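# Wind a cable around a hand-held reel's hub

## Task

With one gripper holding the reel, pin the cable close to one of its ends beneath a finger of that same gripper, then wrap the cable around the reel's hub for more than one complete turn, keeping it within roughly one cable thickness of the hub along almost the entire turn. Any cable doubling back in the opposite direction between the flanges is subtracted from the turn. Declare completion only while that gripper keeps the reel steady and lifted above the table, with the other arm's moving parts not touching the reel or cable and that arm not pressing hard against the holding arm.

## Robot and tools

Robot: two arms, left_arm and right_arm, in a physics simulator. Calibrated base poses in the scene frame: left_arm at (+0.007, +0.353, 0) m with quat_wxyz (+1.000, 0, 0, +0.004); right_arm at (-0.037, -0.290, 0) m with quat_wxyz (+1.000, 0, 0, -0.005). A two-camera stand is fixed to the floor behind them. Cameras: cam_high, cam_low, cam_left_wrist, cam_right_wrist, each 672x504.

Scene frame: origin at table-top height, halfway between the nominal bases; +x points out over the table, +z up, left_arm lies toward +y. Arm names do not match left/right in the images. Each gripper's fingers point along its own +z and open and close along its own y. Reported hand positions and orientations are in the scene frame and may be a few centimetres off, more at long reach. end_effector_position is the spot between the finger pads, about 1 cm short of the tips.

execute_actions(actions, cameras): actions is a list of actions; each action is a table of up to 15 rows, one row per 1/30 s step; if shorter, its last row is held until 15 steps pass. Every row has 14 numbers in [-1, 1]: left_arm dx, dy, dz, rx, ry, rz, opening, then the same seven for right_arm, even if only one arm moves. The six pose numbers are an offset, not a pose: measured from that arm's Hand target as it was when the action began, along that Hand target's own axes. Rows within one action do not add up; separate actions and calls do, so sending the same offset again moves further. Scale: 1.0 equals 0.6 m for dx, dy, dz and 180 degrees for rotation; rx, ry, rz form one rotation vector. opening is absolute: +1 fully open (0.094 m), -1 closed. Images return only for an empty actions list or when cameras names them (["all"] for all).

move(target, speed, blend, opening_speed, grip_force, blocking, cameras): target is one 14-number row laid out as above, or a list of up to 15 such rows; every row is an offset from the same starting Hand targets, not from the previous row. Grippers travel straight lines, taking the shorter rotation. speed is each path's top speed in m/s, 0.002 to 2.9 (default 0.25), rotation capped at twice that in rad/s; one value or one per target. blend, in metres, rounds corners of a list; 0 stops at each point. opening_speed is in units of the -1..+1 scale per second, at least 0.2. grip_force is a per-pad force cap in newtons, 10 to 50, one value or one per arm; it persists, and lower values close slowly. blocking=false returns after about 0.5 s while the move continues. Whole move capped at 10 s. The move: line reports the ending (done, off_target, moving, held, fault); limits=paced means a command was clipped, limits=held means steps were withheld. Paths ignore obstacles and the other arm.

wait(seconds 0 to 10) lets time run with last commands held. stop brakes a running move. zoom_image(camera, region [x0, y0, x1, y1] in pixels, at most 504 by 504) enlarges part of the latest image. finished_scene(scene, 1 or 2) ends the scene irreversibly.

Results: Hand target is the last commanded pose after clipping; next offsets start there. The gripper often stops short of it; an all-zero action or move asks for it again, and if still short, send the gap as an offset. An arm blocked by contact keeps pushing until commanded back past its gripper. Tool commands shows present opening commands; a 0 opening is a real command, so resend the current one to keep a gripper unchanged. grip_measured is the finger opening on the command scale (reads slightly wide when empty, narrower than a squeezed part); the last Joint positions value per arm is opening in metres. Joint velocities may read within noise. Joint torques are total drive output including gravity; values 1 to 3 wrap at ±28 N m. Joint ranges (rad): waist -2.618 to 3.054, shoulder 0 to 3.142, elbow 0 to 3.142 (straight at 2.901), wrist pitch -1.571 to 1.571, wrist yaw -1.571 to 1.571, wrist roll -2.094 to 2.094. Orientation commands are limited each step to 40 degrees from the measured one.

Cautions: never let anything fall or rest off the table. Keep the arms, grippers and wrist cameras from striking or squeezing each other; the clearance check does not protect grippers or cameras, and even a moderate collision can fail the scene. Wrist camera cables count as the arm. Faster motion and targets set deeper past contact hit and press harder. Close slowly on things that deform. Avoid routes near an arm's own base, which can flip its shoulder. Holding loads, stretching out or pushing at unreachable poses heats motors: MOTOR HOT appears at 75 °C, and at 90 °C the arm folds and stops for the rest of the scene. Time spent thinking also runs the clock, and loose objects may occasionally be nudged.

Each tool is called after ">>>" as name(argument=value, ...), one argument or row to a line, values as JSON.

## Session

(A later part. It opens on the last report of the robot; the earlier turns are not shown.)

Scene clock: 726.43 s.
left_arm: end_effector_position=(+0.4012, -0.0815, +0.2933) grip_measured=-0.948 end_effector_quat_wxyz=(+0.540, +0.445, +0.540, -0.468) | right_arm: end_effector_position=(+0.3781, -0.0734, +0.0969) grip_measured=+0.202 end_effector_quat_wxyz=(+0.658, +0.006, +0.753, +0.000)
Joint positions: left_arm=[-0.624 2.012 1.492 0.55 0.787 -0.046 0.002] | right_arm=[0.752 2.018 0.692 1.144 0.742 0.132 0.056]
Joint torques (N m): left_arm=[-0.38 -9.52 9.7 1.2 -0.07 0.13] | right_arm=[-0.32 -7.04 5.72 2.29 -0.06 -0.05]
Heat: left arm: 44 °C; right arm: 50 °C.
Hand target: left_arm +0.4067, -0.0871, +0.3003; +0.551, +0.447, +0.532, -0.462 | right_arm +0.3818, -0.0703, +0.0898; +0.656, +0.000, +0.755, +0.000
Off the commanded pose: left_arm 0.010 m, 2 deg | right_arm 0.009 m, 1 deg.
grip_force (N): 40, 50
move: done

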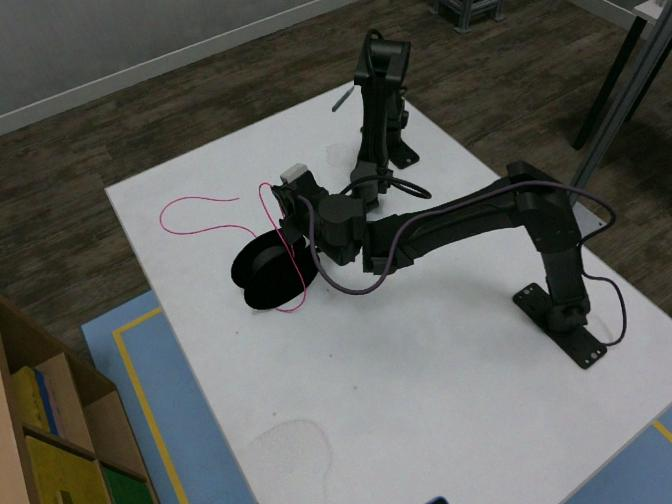

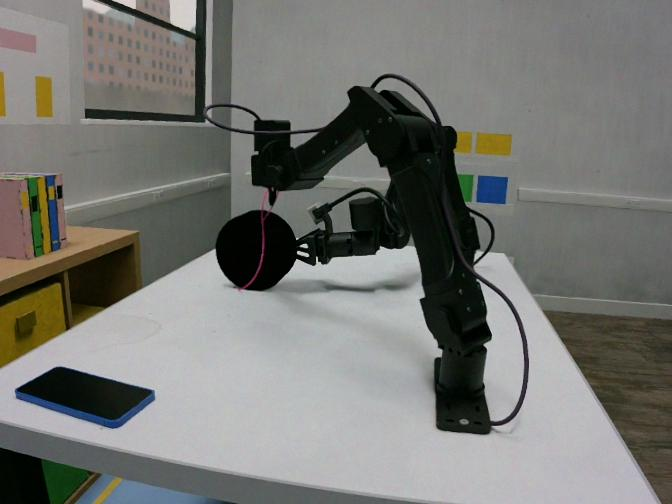

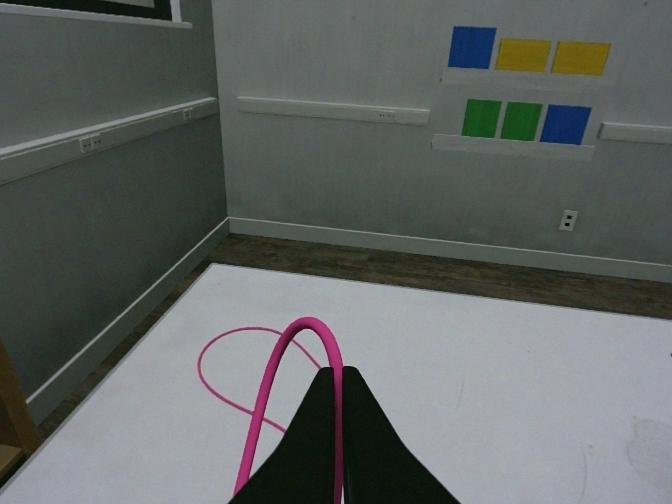

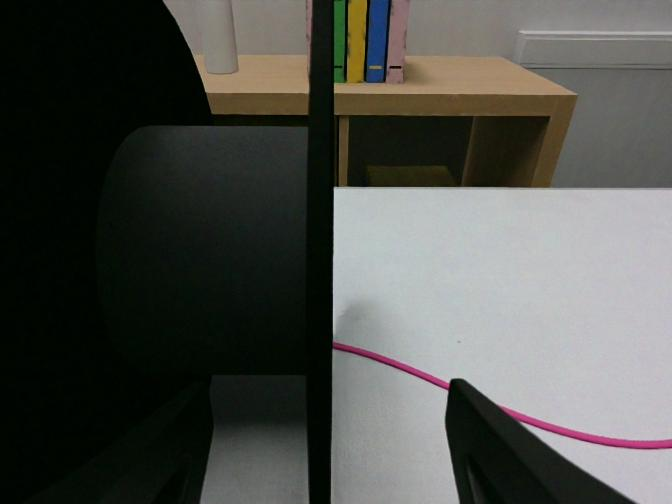

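>>> move(
  target=[0.0,0.0,0.06,0,0,0,-1,0,0,0,0,0,0,0.2],
  speed=0.08,
  cameras=["all"],
)

>>> zoom_image(
  camera="cam_high",
  region=[230, 160, 340, 320],
)

>>> zoom_image(
  camera="cam_low",
  region=[205, 165, 325, 285],
)

Scene clock: 792.10 s.
left_arm: end_effector_position=(+0.4060, -0.1182, +0.2949) grip_measured=-0.948 end_effector_quat_wxyz=(+0.538, +0.447, +0.539, -0.469) | right_arm: end_effector_position=(+0.3781, -0.0734, +0.0969) grip_measured=+0.202 end_effector_quat_wxyz=(+0.658, +0.006, +0.753, +0.000)
Joint positions: left_arm=[-0.681 2.11 1.648 0.488 0.735 -0.042 0.002] | right_arm=[0.752 2.018 0.692 1.144 0.742 0.132 0.056]
Joint torques (N m): left_arm=[0.03 -10.3 9.88 1.18 -0.11 0.14] | right_arm=[-0.29 -7.01 5.7 2.29 -0.05 -0.05]
Heat: left arm: 46 °C; right arm: 51 °C.
Hand target: left_arm +0.4130, -0.1225, +0.3012; +0.551, +0.447, +0.532, -0.462 | right_arm +0.3818, -0.0703, +0.0898; +0.656, +0.000, +0.755, +0.000
Off the commanded pose: left_arm 0.011 m, 2 deg | right_arm 0.009 m, 1 deg.
grip_force (N): 40, 50
move: off_target (left_arm)

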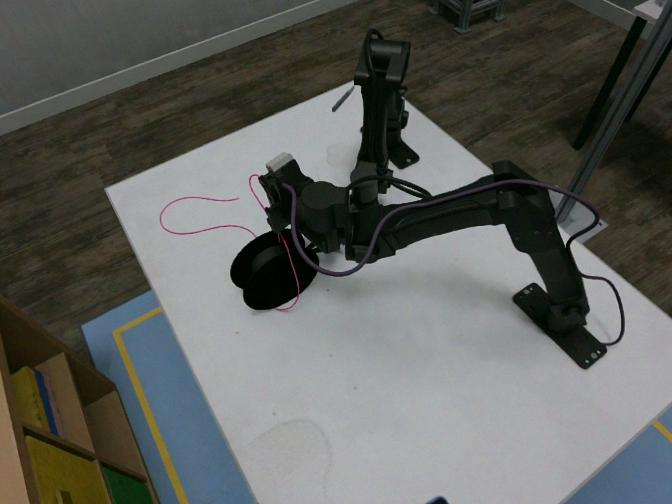

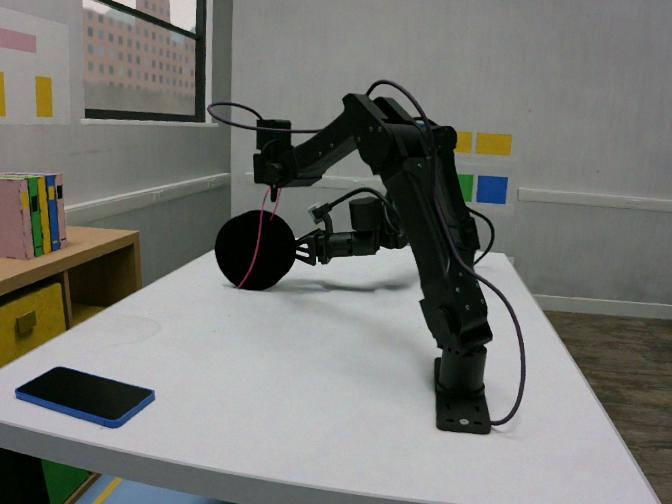

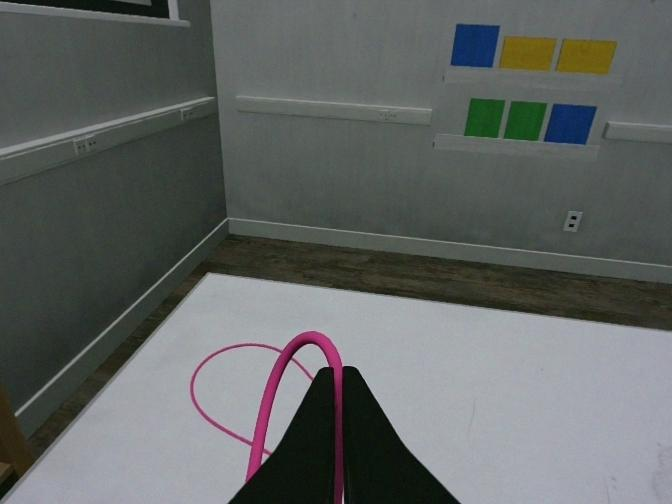

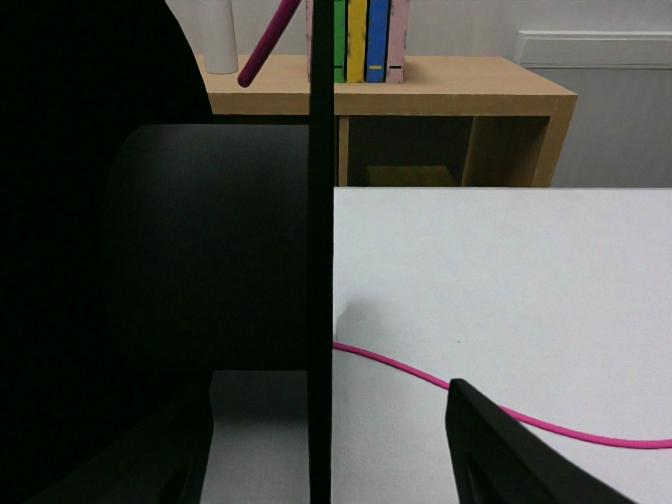

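Scaled by 3.150.

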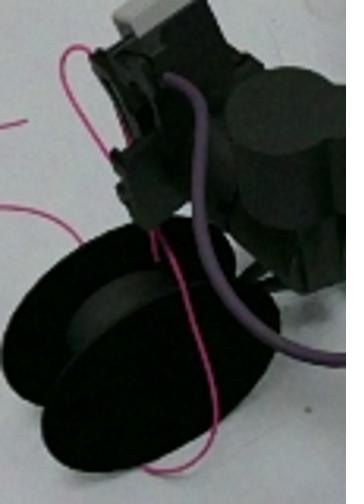

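Scaled by 4.200.

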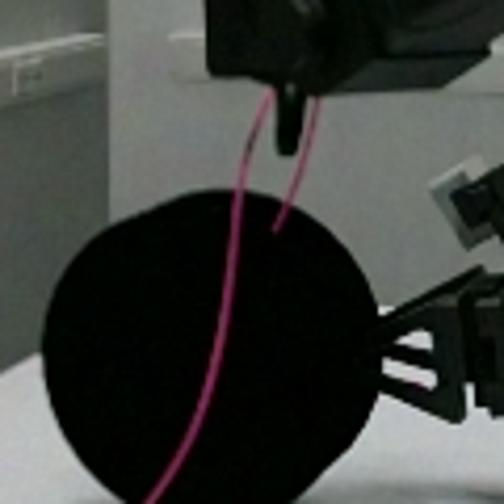

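>>> move(
  target=[-0.0,0.0,-0.02,0,-0.067,0,-1,0.004,0.0,0.033,0,0,0,0.38],
  speed=0.06,
  cameras=["cam_right_wrist","cam_low"],
)

Scene clock: 818.80 s.
left_arm: end_effector_position=(+0.4037, -0.1122, +0.3118) grip_measured=-0.948 end_effector_quat_wxyz=(+0.600, +0.405, +0.466, -0.509) | right_arm: end_effector_position=(+0.3969, -0.0722, +0.0938) grip_measured=+0.378 end_effector_quat_wxyz=(+0.660, +0.007, +0.751, +0.002)
Joint positions: left_arm=[-0.678 2.172 1.567 0.929 0.722 -0.206 0.002] | right_arm=[0.716 2.068 0.754 1.144 0.705 0.123 0.065]
Joint torques (N m): left_arm=[0.57 -10.41 5.03 1.38 -0.25 -0.06] | right_arm=[-0.47 -7.38 5.83 2.27 -0.08 -0.05]
Heat: left arm: 46 °C; right arm: 52 °C.
Hand target: left_arm +0.4109, -0.1107, +0.3011; +0.604, +0.396, +0.471, -0.507 | right_arm +0.4011, -0.0702, +0.0849; +0.656, +0.000, +0.755, +0.000
Off the commanded pose: left_arm 0.013 m, 1 deg | right_arm 0.010 m, 1 deg.
grip_force (N): 40, 50
move: off_target (left_arm)
Images, in order (width x height): cam_low 672x504, cam_right_wrist 672x504.

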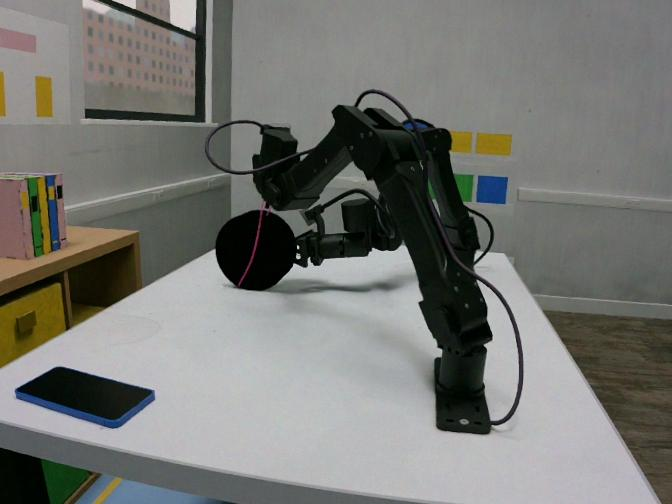

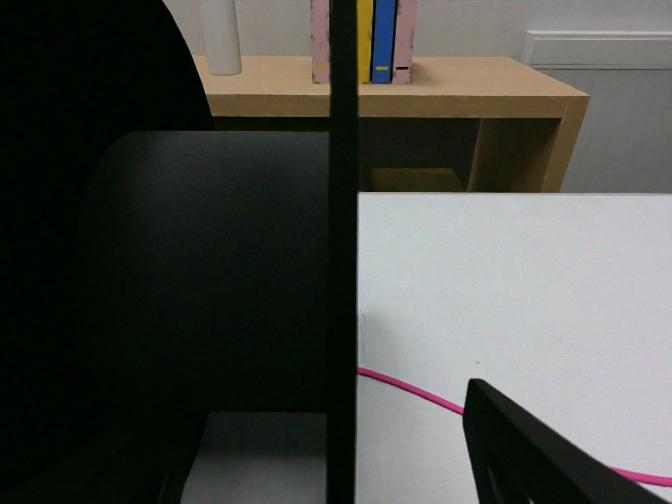

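>>> move(
  target=[0.1275,0.0015,-0.0404,0,0,0,-1,0,0,0,0,0,0,0.38],
  speed=0.06,
  cameras=["cam_right_wrist","cam_low","cam_high"],
)

Scene clock: 828.37 s.
left_arm: end_effector_position=(+0.4043, -0.1074, +0.2441) grip_measured=-0.948 end_effector_quat_wxyz=(+0.615, +0.403, +0.450, -0.506) | right_arm: end_effector_position=(+0.3969, -0.0721, +0.0938) grip_measured=+0.378 end_effector_quat_wxyz=(+0.660, +0.007, +0.751, +0.002)
Joint positions: left_arm=[-0.671 2.307 1.46 1.213 0.722 -0.207 0.002] | right_arm=[0.716 2.068 0.754 1.144 0.704 0.123 0.065]
Joint torques (N m): left_arm=[0.7 -9.95 3.92 1.11 -0.18 -0.08] | right_arm=[-0.49 -7.41 5.82 2.28 -0.07 -0.05]
Heat: left arm: 46 °C; right arm: 52 °C.
Hand target: left_arm +0.4111, -0.1056, +0.2208; +0.604, +0.396, +0.471, -0.507 | right_arm +0.4011, -0.0701, +0.0849; +0.656, +0.000, +0.755, +0.000
Off the commanded pose: left_arm 0.024 m, 3 deg | right_arm 0.010 m, 1 deg.
grip_force (N): 40, 50
move: off_target (left_arm)
Images, in order (width x height): cam_high 672x504, cam_low 672x504, cam_right_wrist 672x504.

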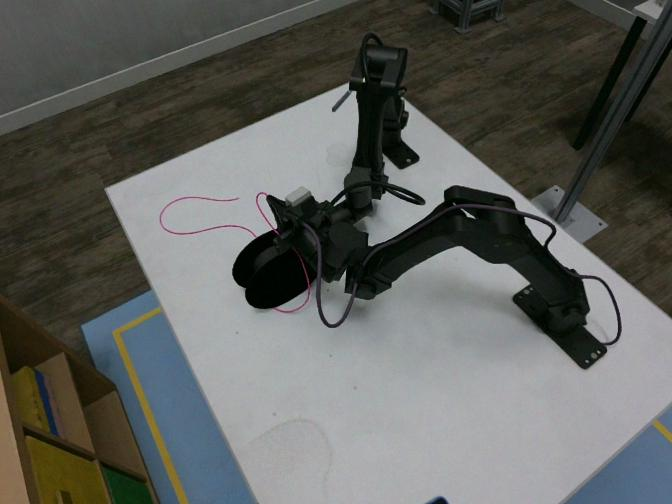

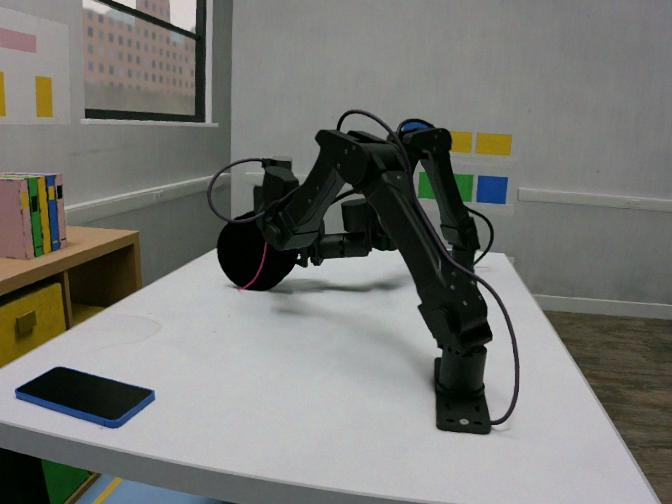

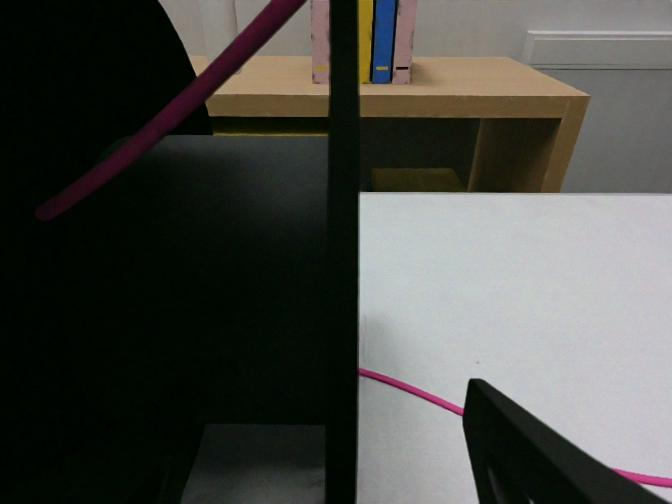

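>>> move(
  target=[
    [-0.17,0.0057,0.0087,0,0,0,-1,0,0,0,0,0,0,0.38],
    [-0.2343,-0.1348,-0.2547,-0.14,0.1,-0.07,-1,0,0,0,0,0,0,0.38],
    [0.1208,-0.3003,-0.3472,-0.4773,0.346,-0.2417,-1,0,0,0,0,0,0,0.38],
  ],
  speed=0.15,
  blend=[0.03,0.05,0],
  cameras=["all"],
)

Scene clock: 875.53 s.
left_arm: end_effector_position=(+0.2008, +0.0550, +0.0961) grip_measured=-0.948 end_effector_quat_wxyz=(+0.196, -0.084, +0.977, +0.020) | right_arm: end_effector_position=(+0.3978, -0.0738, +0.0938) grip_measured=+0.378 end_effector_quat_wxyz=(+0.660, +0.008, +0.751, +0.001)
Joint positions: left_arm=[-1.199 1.806 1.395 -1.08 -0.389 -1.348 0.002] | right_arm=[0.712 2.068 0.754 1.144 0.704 0.123 0.065]
Joint torques (N m): left_arm=[-0.66 -6.76 8.14 -0.03 -0.18 -0.06] | right_arm=[-0.14 -7.38 5.85 2.27 -0.05 -0.05]
Heat: left arm: 43 °C; right arm: 52 °C.
Hand target: left_arm +0.2017, +0.0451, +0.0999; +0.198, -0.086, +0.976, +0.012 | right_arm +0.4011, -0.0702, +0.0849; +0.656, +0.000, +0.755, +0.000
Off the commanded pose: left_arm 0.011 m, 1 deg | right_arm 0.010 m, 1 deg.
grip_force (N): 40, 50
move: off_target (left_arm)

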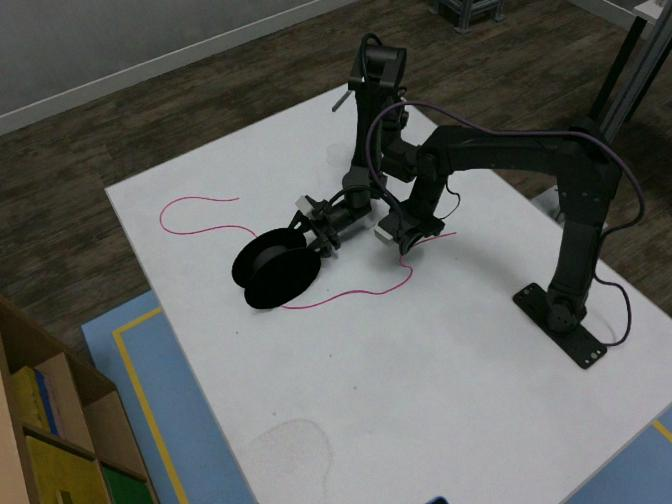

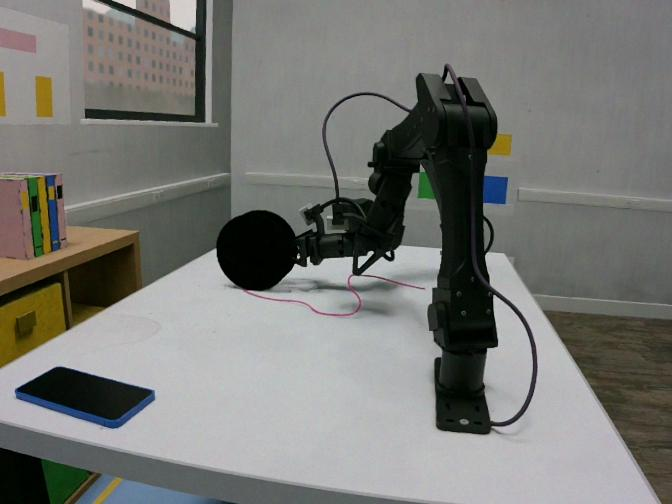

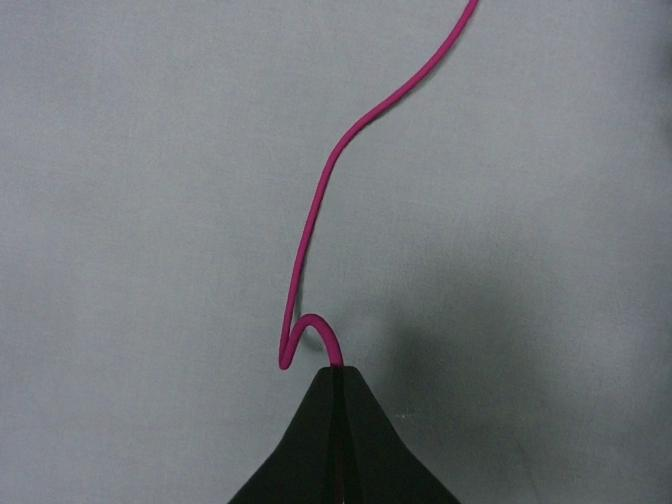

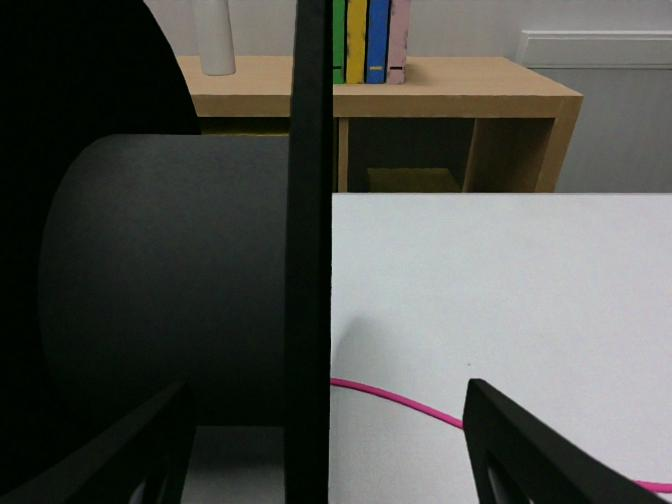

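>>> move(
  target=[
    [0.043,0,0.1,0,0,0,-1,0,0,0,0,0,0,0.38],
    [0.043,0,0.1,0,0,0,-0.4,0,0,0,0,0,0,0.38],
    [-0.03,0,-0.05,0,0.08,0,-0.3,0,0,0,0,0,0,0.38],
  ],
  speed=0.12,
  cameras=["cam_left_wrist","cam_high"],
)

Scene clock: 884.73 s.
left_arm: end_effector_position=(+0.1942, +0.0636, +0.1213) grip_measured=-0.302 end_effector_quat_wxyz=(+0.058, -0.084, +0.994, +0.043) | right_arm: end_effector_position=(+0.4000, -0.0779, +0.0937) grip_measured=+0.378 end_effector_quat_wxyz=(+0.660, +0.011, +0.751, -0.002)
Joint positions: left_arm=[-1.081 1.879 1.637 -1.363 -0.14 -1.243 0.033] | right_arm=[0.702 2.068 0.754 1.144 0.702 0.121 0.065]
Joint torques (N m): left_arm=[0.79 -9.58 8.59 0.15 0 0.1] | right_arm=[0.72 -7.42 5.81 2.27 -0.05 -0.04]
Heat: left arm: 42 °C; right arm: 52 °C.
Hand target: left_arm +0.2064, +0.0462, +0.1345; +0.074, -0.087, +0.993, +0.001 | right_arm +0.4012, -0.0702, +0.0849; +0.656, +0.000, +0.755, +0.000
Off the commanded pose: left_arm 0.025 m, 5 deg | right_arm 0.012 m, 1 deg.
grip_force (N): 40, 50
move: off_target (left_arm, right_arm); target 3's new opening was sent with left_arm's hand 0.025 m and 5 deg from that target
Images, in order (width x height): cam_high 672x504, cam_left_wrist 672x504.

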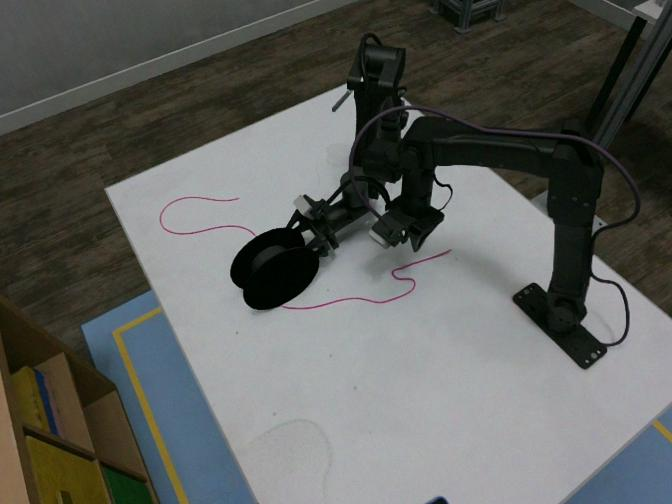

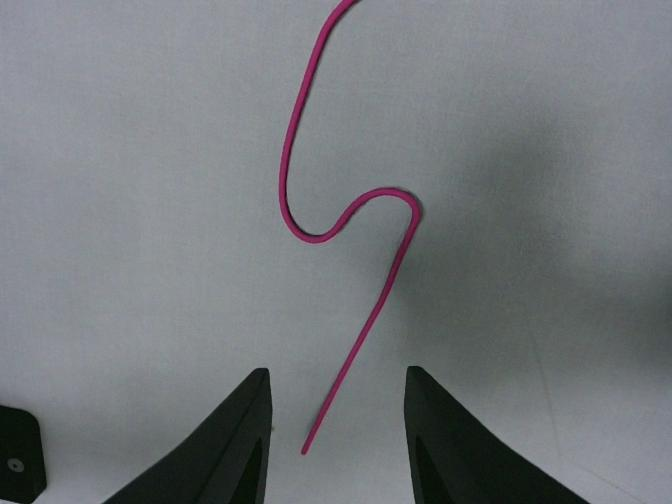

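>>> move(
  target=[-0.0568,0.062,0.1332,0.007,0,0.0715,-0.3,0,0,0,0,0,0,0.38],
  speed=0.12,
  cameras=["cam_left_wrist"],
)

Scene clock: 917.33 s.
left_arm: end_effector_position=(+0.2409, +0.0933, +0.0451) grip_measured=-0.302 end_effector_quat_wxyz=(+0.055, +0.025, +0.998, +0.023) | right_arm: end_effector_position=(+0.3986, -0.0763, +0.0895) grip_measured=+0.378 end_effector_quat_wxyz=(+0.656, +0.007, +0.755, -0.004)
Joint positions: left_arm=[-0.907 1.877 1.331 -0.989 -0.114 -0.847 0.033] | right_arm=[0.707 2.074 0.754 1.137 0.704 0.122 0.065]
Joint torques (N m): left_arm=[0.39 -13.45 3.88 0.08 -0.04 0.08] | right_arm=[0.29 -7.86 5.83 2.34 -0.06 -0.04]
Heat: left arm: 44 °C; right arm: 52 °C.
Hand target: left_arm +0.2451, +0.0900, +0.0602; +0.075, +0.026, +0.997, -0.001 | right_arm +0.4011, -0.0702, +0.0849; +0.656, +0.000, +0.755, +0.000
Off the commanded pose: left_arm 0.016 m, 4 deg | right_arm 0.008 m, 1 deg.
grip_force (N): 40, 50
move: off_target (left_arm)
Images, in order (width x height): cam_left_wrist 672x504.

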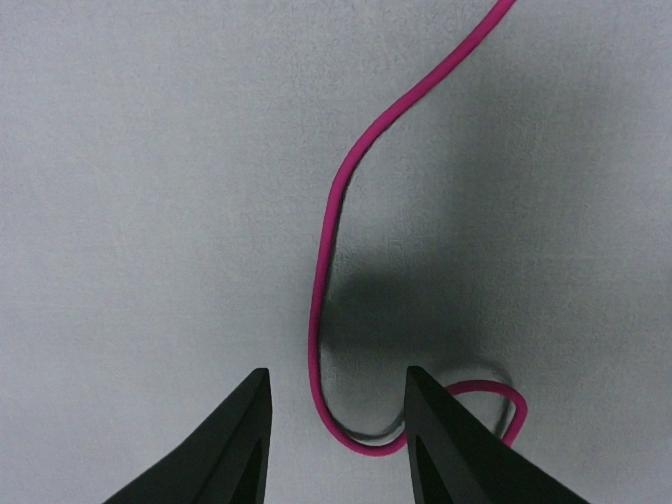

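>>> move(
  target=[-0.012,0.0077,0.0525,0,0,0,-0.3,0,0,0,0,0,0,0.38],
  speed=0.05,
  cameras=["cam_left_wrist"],
)

Scene clock: 926.40 s.
left_arm: end_effector_position=(+0.2545, +0.0946, +0.0318) grip_measured=-0.302 end_effector_quat_wxyz=(+0.071, +0.024, +0.997, +0.004) | right_arm: end_effector_position=(+0.3986, -0.0763, +0.0895) grip_measured=+0.378 end_effector_quat_wxyz=(+0.656, +0.007, +0.755, -0.004)
Joint positions: left_arm=[-0.873 1.877 1.272 -0.877 -0.11 -0.812 0.033] | right_arm=[0.707 2.074 0.754 1.137 0.704 0.122 0.065]
Joint torques (N m): left_arm=[0.5 -8.8 3.96 0.2 -0.02 0.11] | right_arm=[0.31 -7.86 5.85 2.34 -0.05 -0.04]
Heat: left arm: 42 °C; right arm: 51 °C.
Hand target: left_arm +0.2571, +0.0940, +0.0301; +0.075, +0.026, +0.997, -0.001 | right_arm +0.4011, -0.0702, +0.0849; +0.656, +0.000, +0.755, +0.000
Off the commanded pose: left_arm 0.003 m, 1 deg | right_arm 0.008 m, 1 deg.
grip_force (N): 40, 50
move: done
Images, in order (width x height): cam_left_wrist 672x504.

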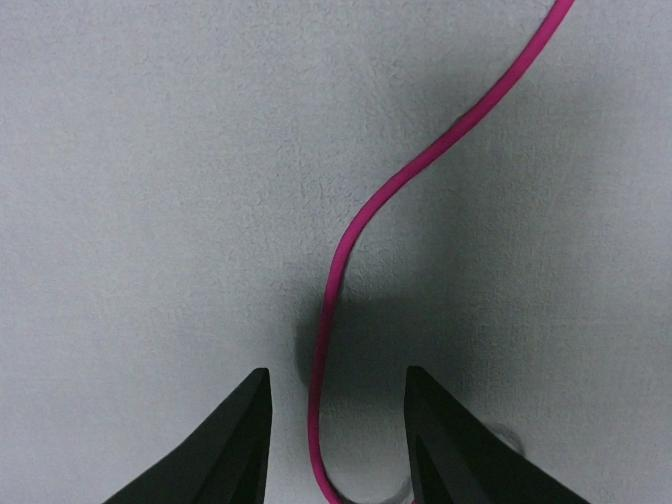

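>>> move(
  target=[
    [0.005,0,0.037,0,0,0,-0.4,0,0,0,0,0,0,0.38],
    [0.005,0,0.037,0,0,0,-1,0,0,0,0,0,0,0.38],
  ],
  speed=0.04,
  cameras=["cam_left_wrist"],
)

Scene clock: 935.20 s.
left_arm: end_effector_position=(+0.2554, +0.0933, +0.0149) grip_measured=-0.937 end_effector_quat_wxyz=(+0.076, +0.025, +0.997, -0.003) | right_arm: end_effector_position=(+0.3986, -0.0763, +0.0895) grip_measured=+0.378 end_effector_quat_wxyz=(+0.656, +0.007, +0.755, -0.004)
Joint positions: left_arm=[-0.873 1.894 1.221 -0.792 -0.109 -0.811 0.003] | right_arm=[0.707 2.074 0.754 1.137 0.704 0.122 0.065]
Joint torques (N m): left_arm=[0.57 -7.36 3.99 0.23 -0.02 0.11] | right_arm=[0.28 -7.86 5.86 2.34 -0.05 -0.04]
Heat: left arm: 41 °C; right arm: 51 °C.
Hand target: left_arm +0.2575, +0.0939, +0.0078; +0.075, +0.026, +0.997, -0.001 | right_arm +0.4011, -0.0702, +0.0849; +0.656, +0.000, +0.755, +0.000
Off the commanded pose: left_arm 0.008 m, 0 deg | right_arm 0.008 m, 1 deg.
grip_force (N): 40, 50
move: done
Images, in order (width x height): cam_left_wrist 672x504.

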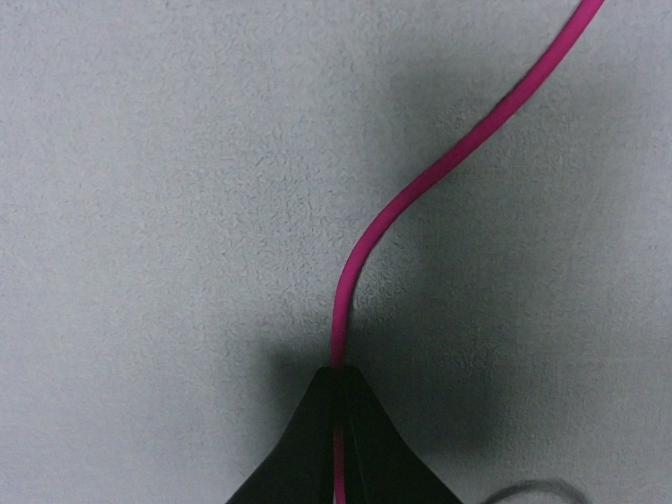

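>>> move(
  target=[
    [-0.0375,0,-0.247,0.05,-0.05,0.05,-1,0,0,0,0,0,0,0.38],
    [-0.304,-0.1465,-0.6993,0.3333,-0.3552,0.3122,-1,0,0,0,0,0,0,0.38],
  ],
  speed=0.15,
  blend=[0.04,0],
  cameras=["all"],
)

Scene clock: 958.40 s.
left_arm: end_effector_position=(+0.3669, +0.0007, +0.4342) grip_measured=-0.939 end_effector_quat_wxyz=(+0.499, +0.467, +0.586, -0.436) | right_arm: end_effector_position=(+0.3986, -0.0763, +0.0896) grip_measured=+0.378 end_effector_quat_wxyz=(+0.656, +0.007, +0.754, -0.004)
Joint positions: left_arm=[-0.504 1.755 1.888 -0.329 0.885 0.107 0.003] | right_arm=[0.707 2.074 0.754 1.138 0.704 0.123 0.065]
Joint torques (N m): left_arm=[0.53 -7.13 9.37 1.42 0.33 0.05] | right_arm=[0.27 -7.88 5.83 2.34 -0.05 -0.05]
Heat: left arm: 41 °C; right arm: 50 °C.
Hand target: left_arm +0.3705, -0.0004, +0.4498; +0.518, +0.474, +0.565, -0.435 | right_arm +0.4011, -0.0702, +0.0849; +0.656, +0.000, +0.755, +0.000
Off the commanded pose: left_arm 0.016 m, 3 deg | right_arm 0.008 m, 1 deg.
grip_force (N): 40, 50
move: off_target (left_arm)

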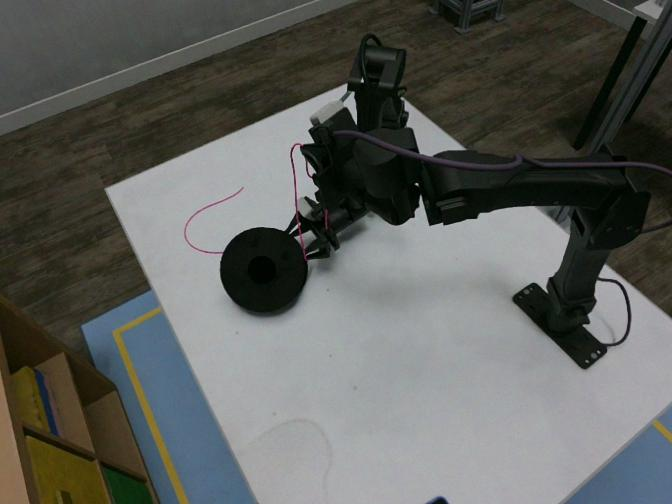

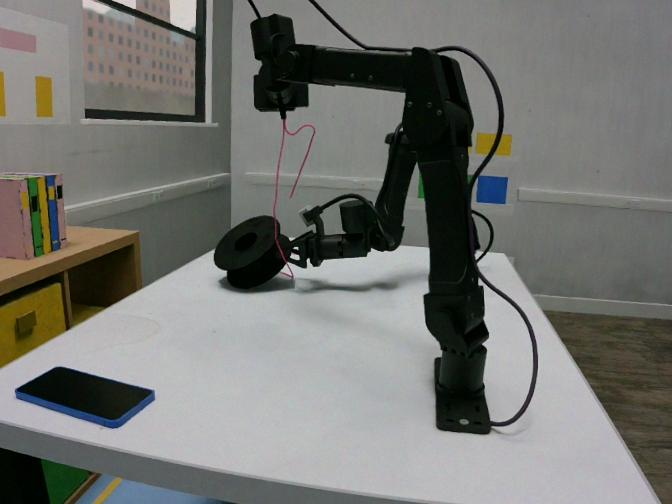

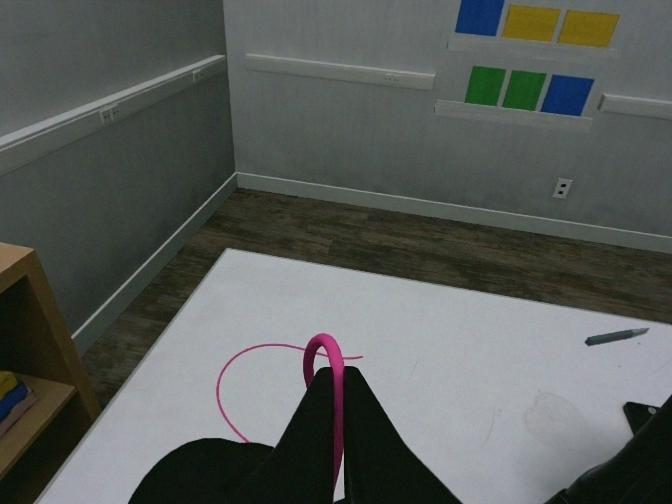

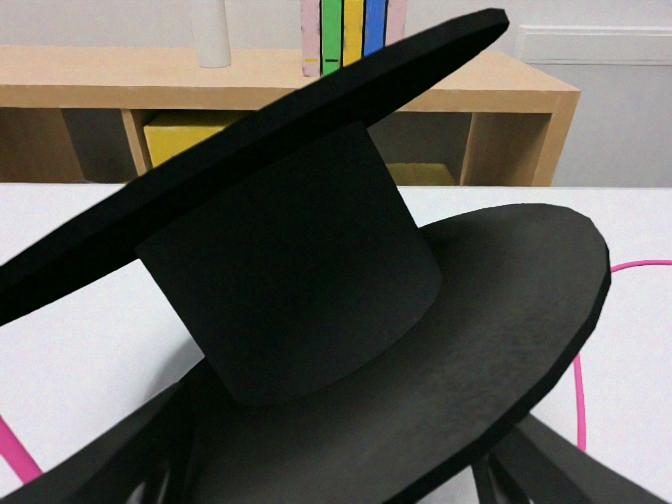

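>>> move(
  target=[0.19,0,-0.02,0,0,0,-1,0,0,0,0,0,0,0.38],
  speed=0.06,
  cameras=["all"],
)

Scene clock: 972.07 s.
left_arm: end_effector_position=(+0.3765, +0.0144, +0.3106) grip_measured=-0.939 end_effector_quat_wxyz=(+0.490, +0.464, +0.593, -0.439) | right_arm: end_effector_position=(+0.3986, -0.0763, +0.0896) grip_measured=+0.378 end_effector_quat_wxyz=(+0.656, +0.007, +0.754, -0.004)
Joint positions: left_arm=[-0.459 1.709 1.352 0.129 0.931 0.117 0.003] | right_arm=[0.707 2.074 0.754 1.138 0.704 0.123 0.065]
Joint torques (N m): left_arm=[0.58 -13.44 5.39 1.39 0.33 0.09] | right_arm=[0.29 -7.87 5.83 2.34 -0.06 -0.05]
Heat: left arm: 42 °C; right arm: 51 °C.
Hand target: left_arm +0.3666, +0.0210, +0.3372; +0.517, +0.474, +0.565, -0.435 | right_arm +0.4011, -0.0702, +0.0849; +0.656, +0.000, +0.755, +0.000
Off the commanded pose: left_arm 0.029 m, 5 deg | right_arm 0.008 m, 1 deg.
grip_force (N): 40, 50
move: off_target (left_arm)

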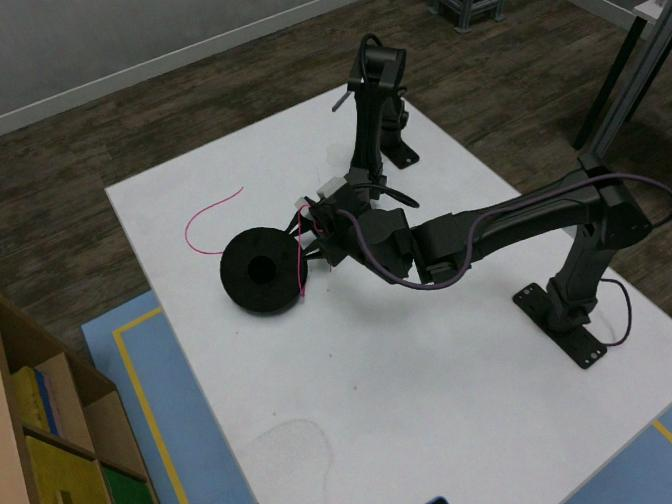

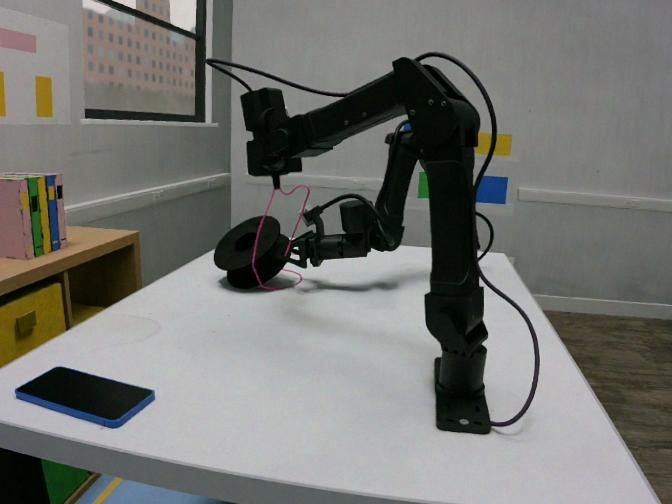

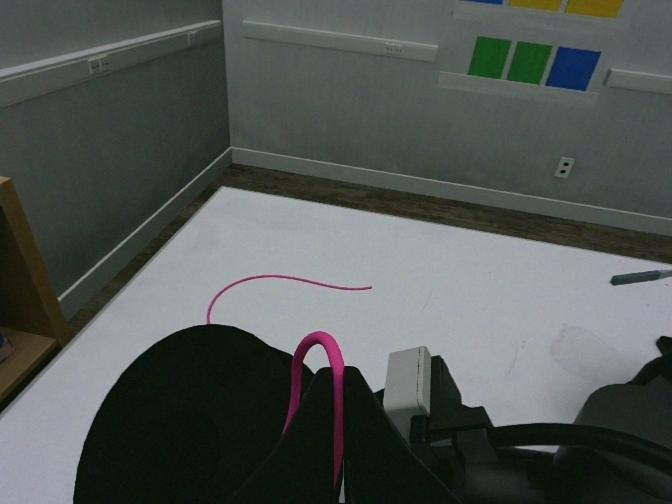

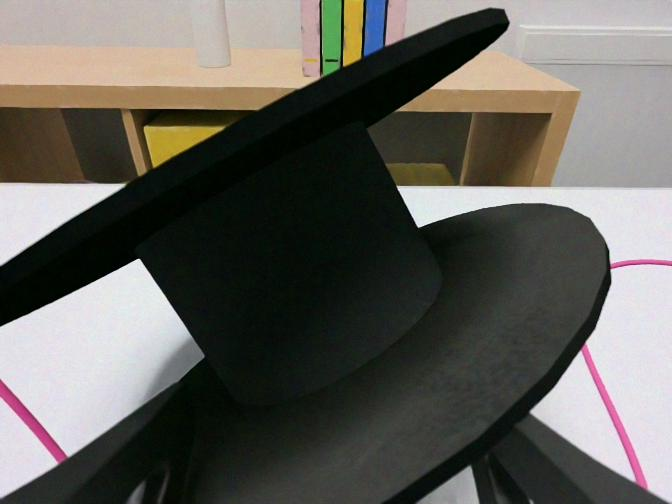

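>>> execute_actions(
  actions=[],
)

Scene clock: 1014.13 s.
left_arm: end_effector_position=(+0.3765, +0.0144, +0.3107) grip_measured=-0.939 end_effector_quat_wxyz=(+0.490, +0.464, +0.593, -0.439) | right_arm: end_effector_position=(+0.3986, -0.0763, +0.0896) grip_measured=+0.378 end_effector_quat_wxyz=(+0.656, +0.007, +0.754, -0.004)
Joint positions: left_arm=[-0.459 1.709 1.352 0.13 0.931 0.117 0.003] | right_arm=[0.707 2.074 0.754 1.138 0.704 0.123 0.065]
Joint velocities: within noise
Joint torques (N m): left_arm=[0.57 -13.41 5.41 1.39 0.33 0.08] | right_arm=[0.34 -7.86 5.82 2.34 -0.06 -0.05]
Heat: left arm: 44 °C; right arm: 51 °C.
Hand target: left_arm +0.3666, +0.0210, +0.3372; +0.517, +0.474, +0.565, -0.435 | right_arm +0.4011, -0.0702, +0.0849; +0.656, +0.000, +0.755, +0.000
Tool commands: left_gripper/opening=-1.0 right_gripper/opening=+0.38
Off the commanded pose: left_arm 0.029 m, 5 deg | right_arm 0.008 m, 1 deg.
grip_force (N): 40, 50

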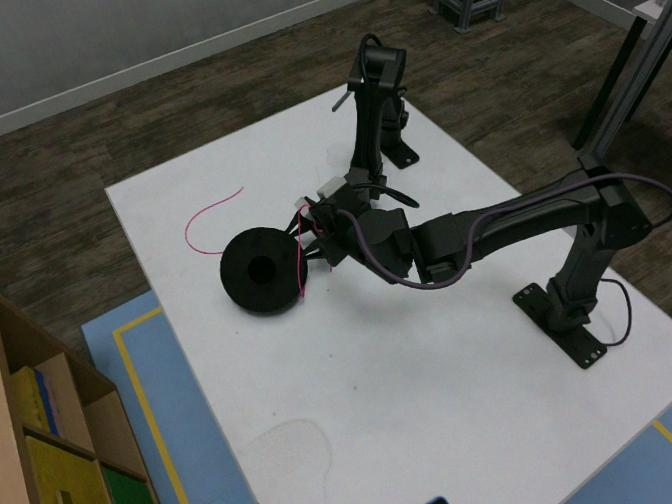

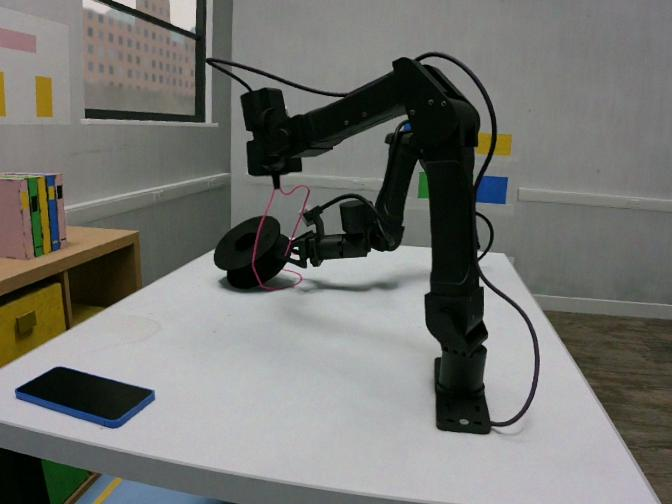

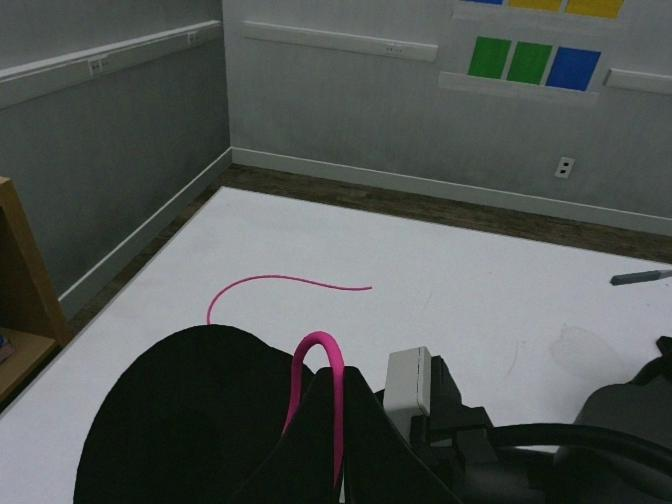

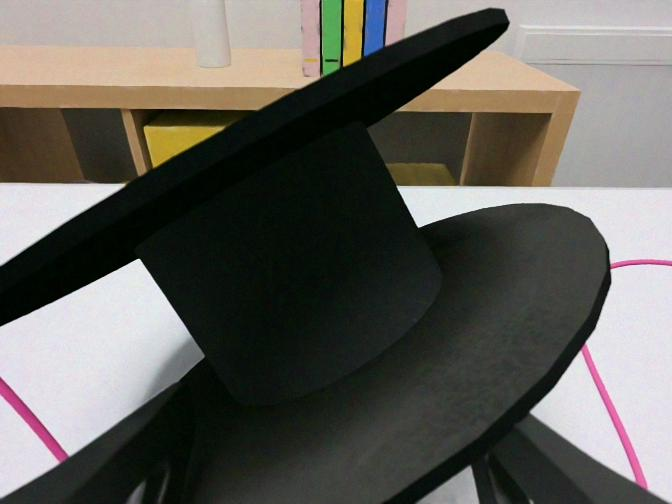

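>>> zoom_image(
  camera="cam_high",
  region=[170, 160, 380, 320],
)

>>> zoom_image(
  camera="cam_low",
  region=[190, 160, 390, 310],
)

>>> zoom_image(
  camera="cam_right_wrist",
  region=[420, 180, 672, 504],
)

>>> zoom_image(
  camera="cam_right_wrist",
  region=[0, 300, 250, 504],
)

Scaled by 2.400.

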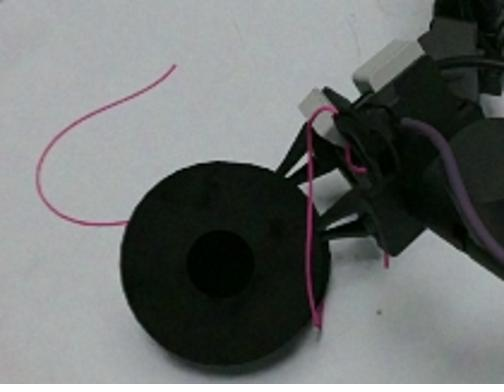

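Scaled by 2.520.

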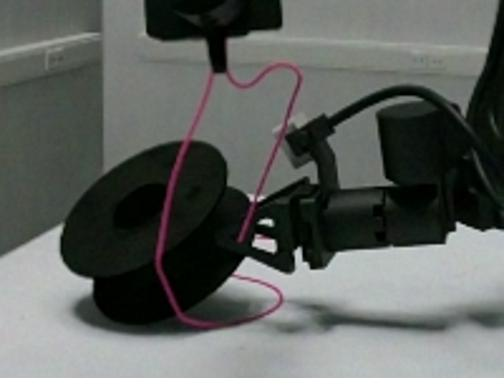

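Scaled by 1.556.

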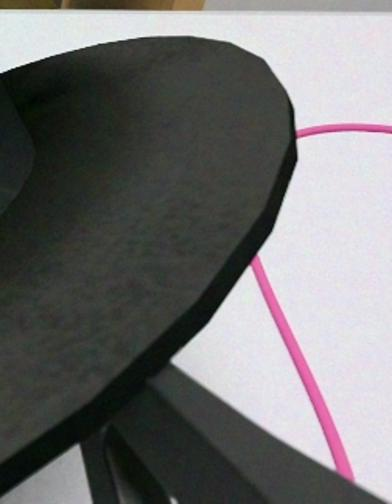

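Scaled by 2.016.

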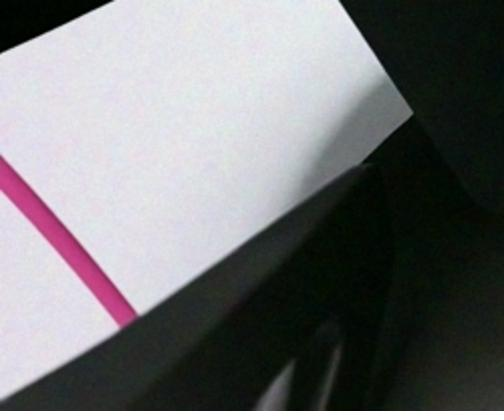

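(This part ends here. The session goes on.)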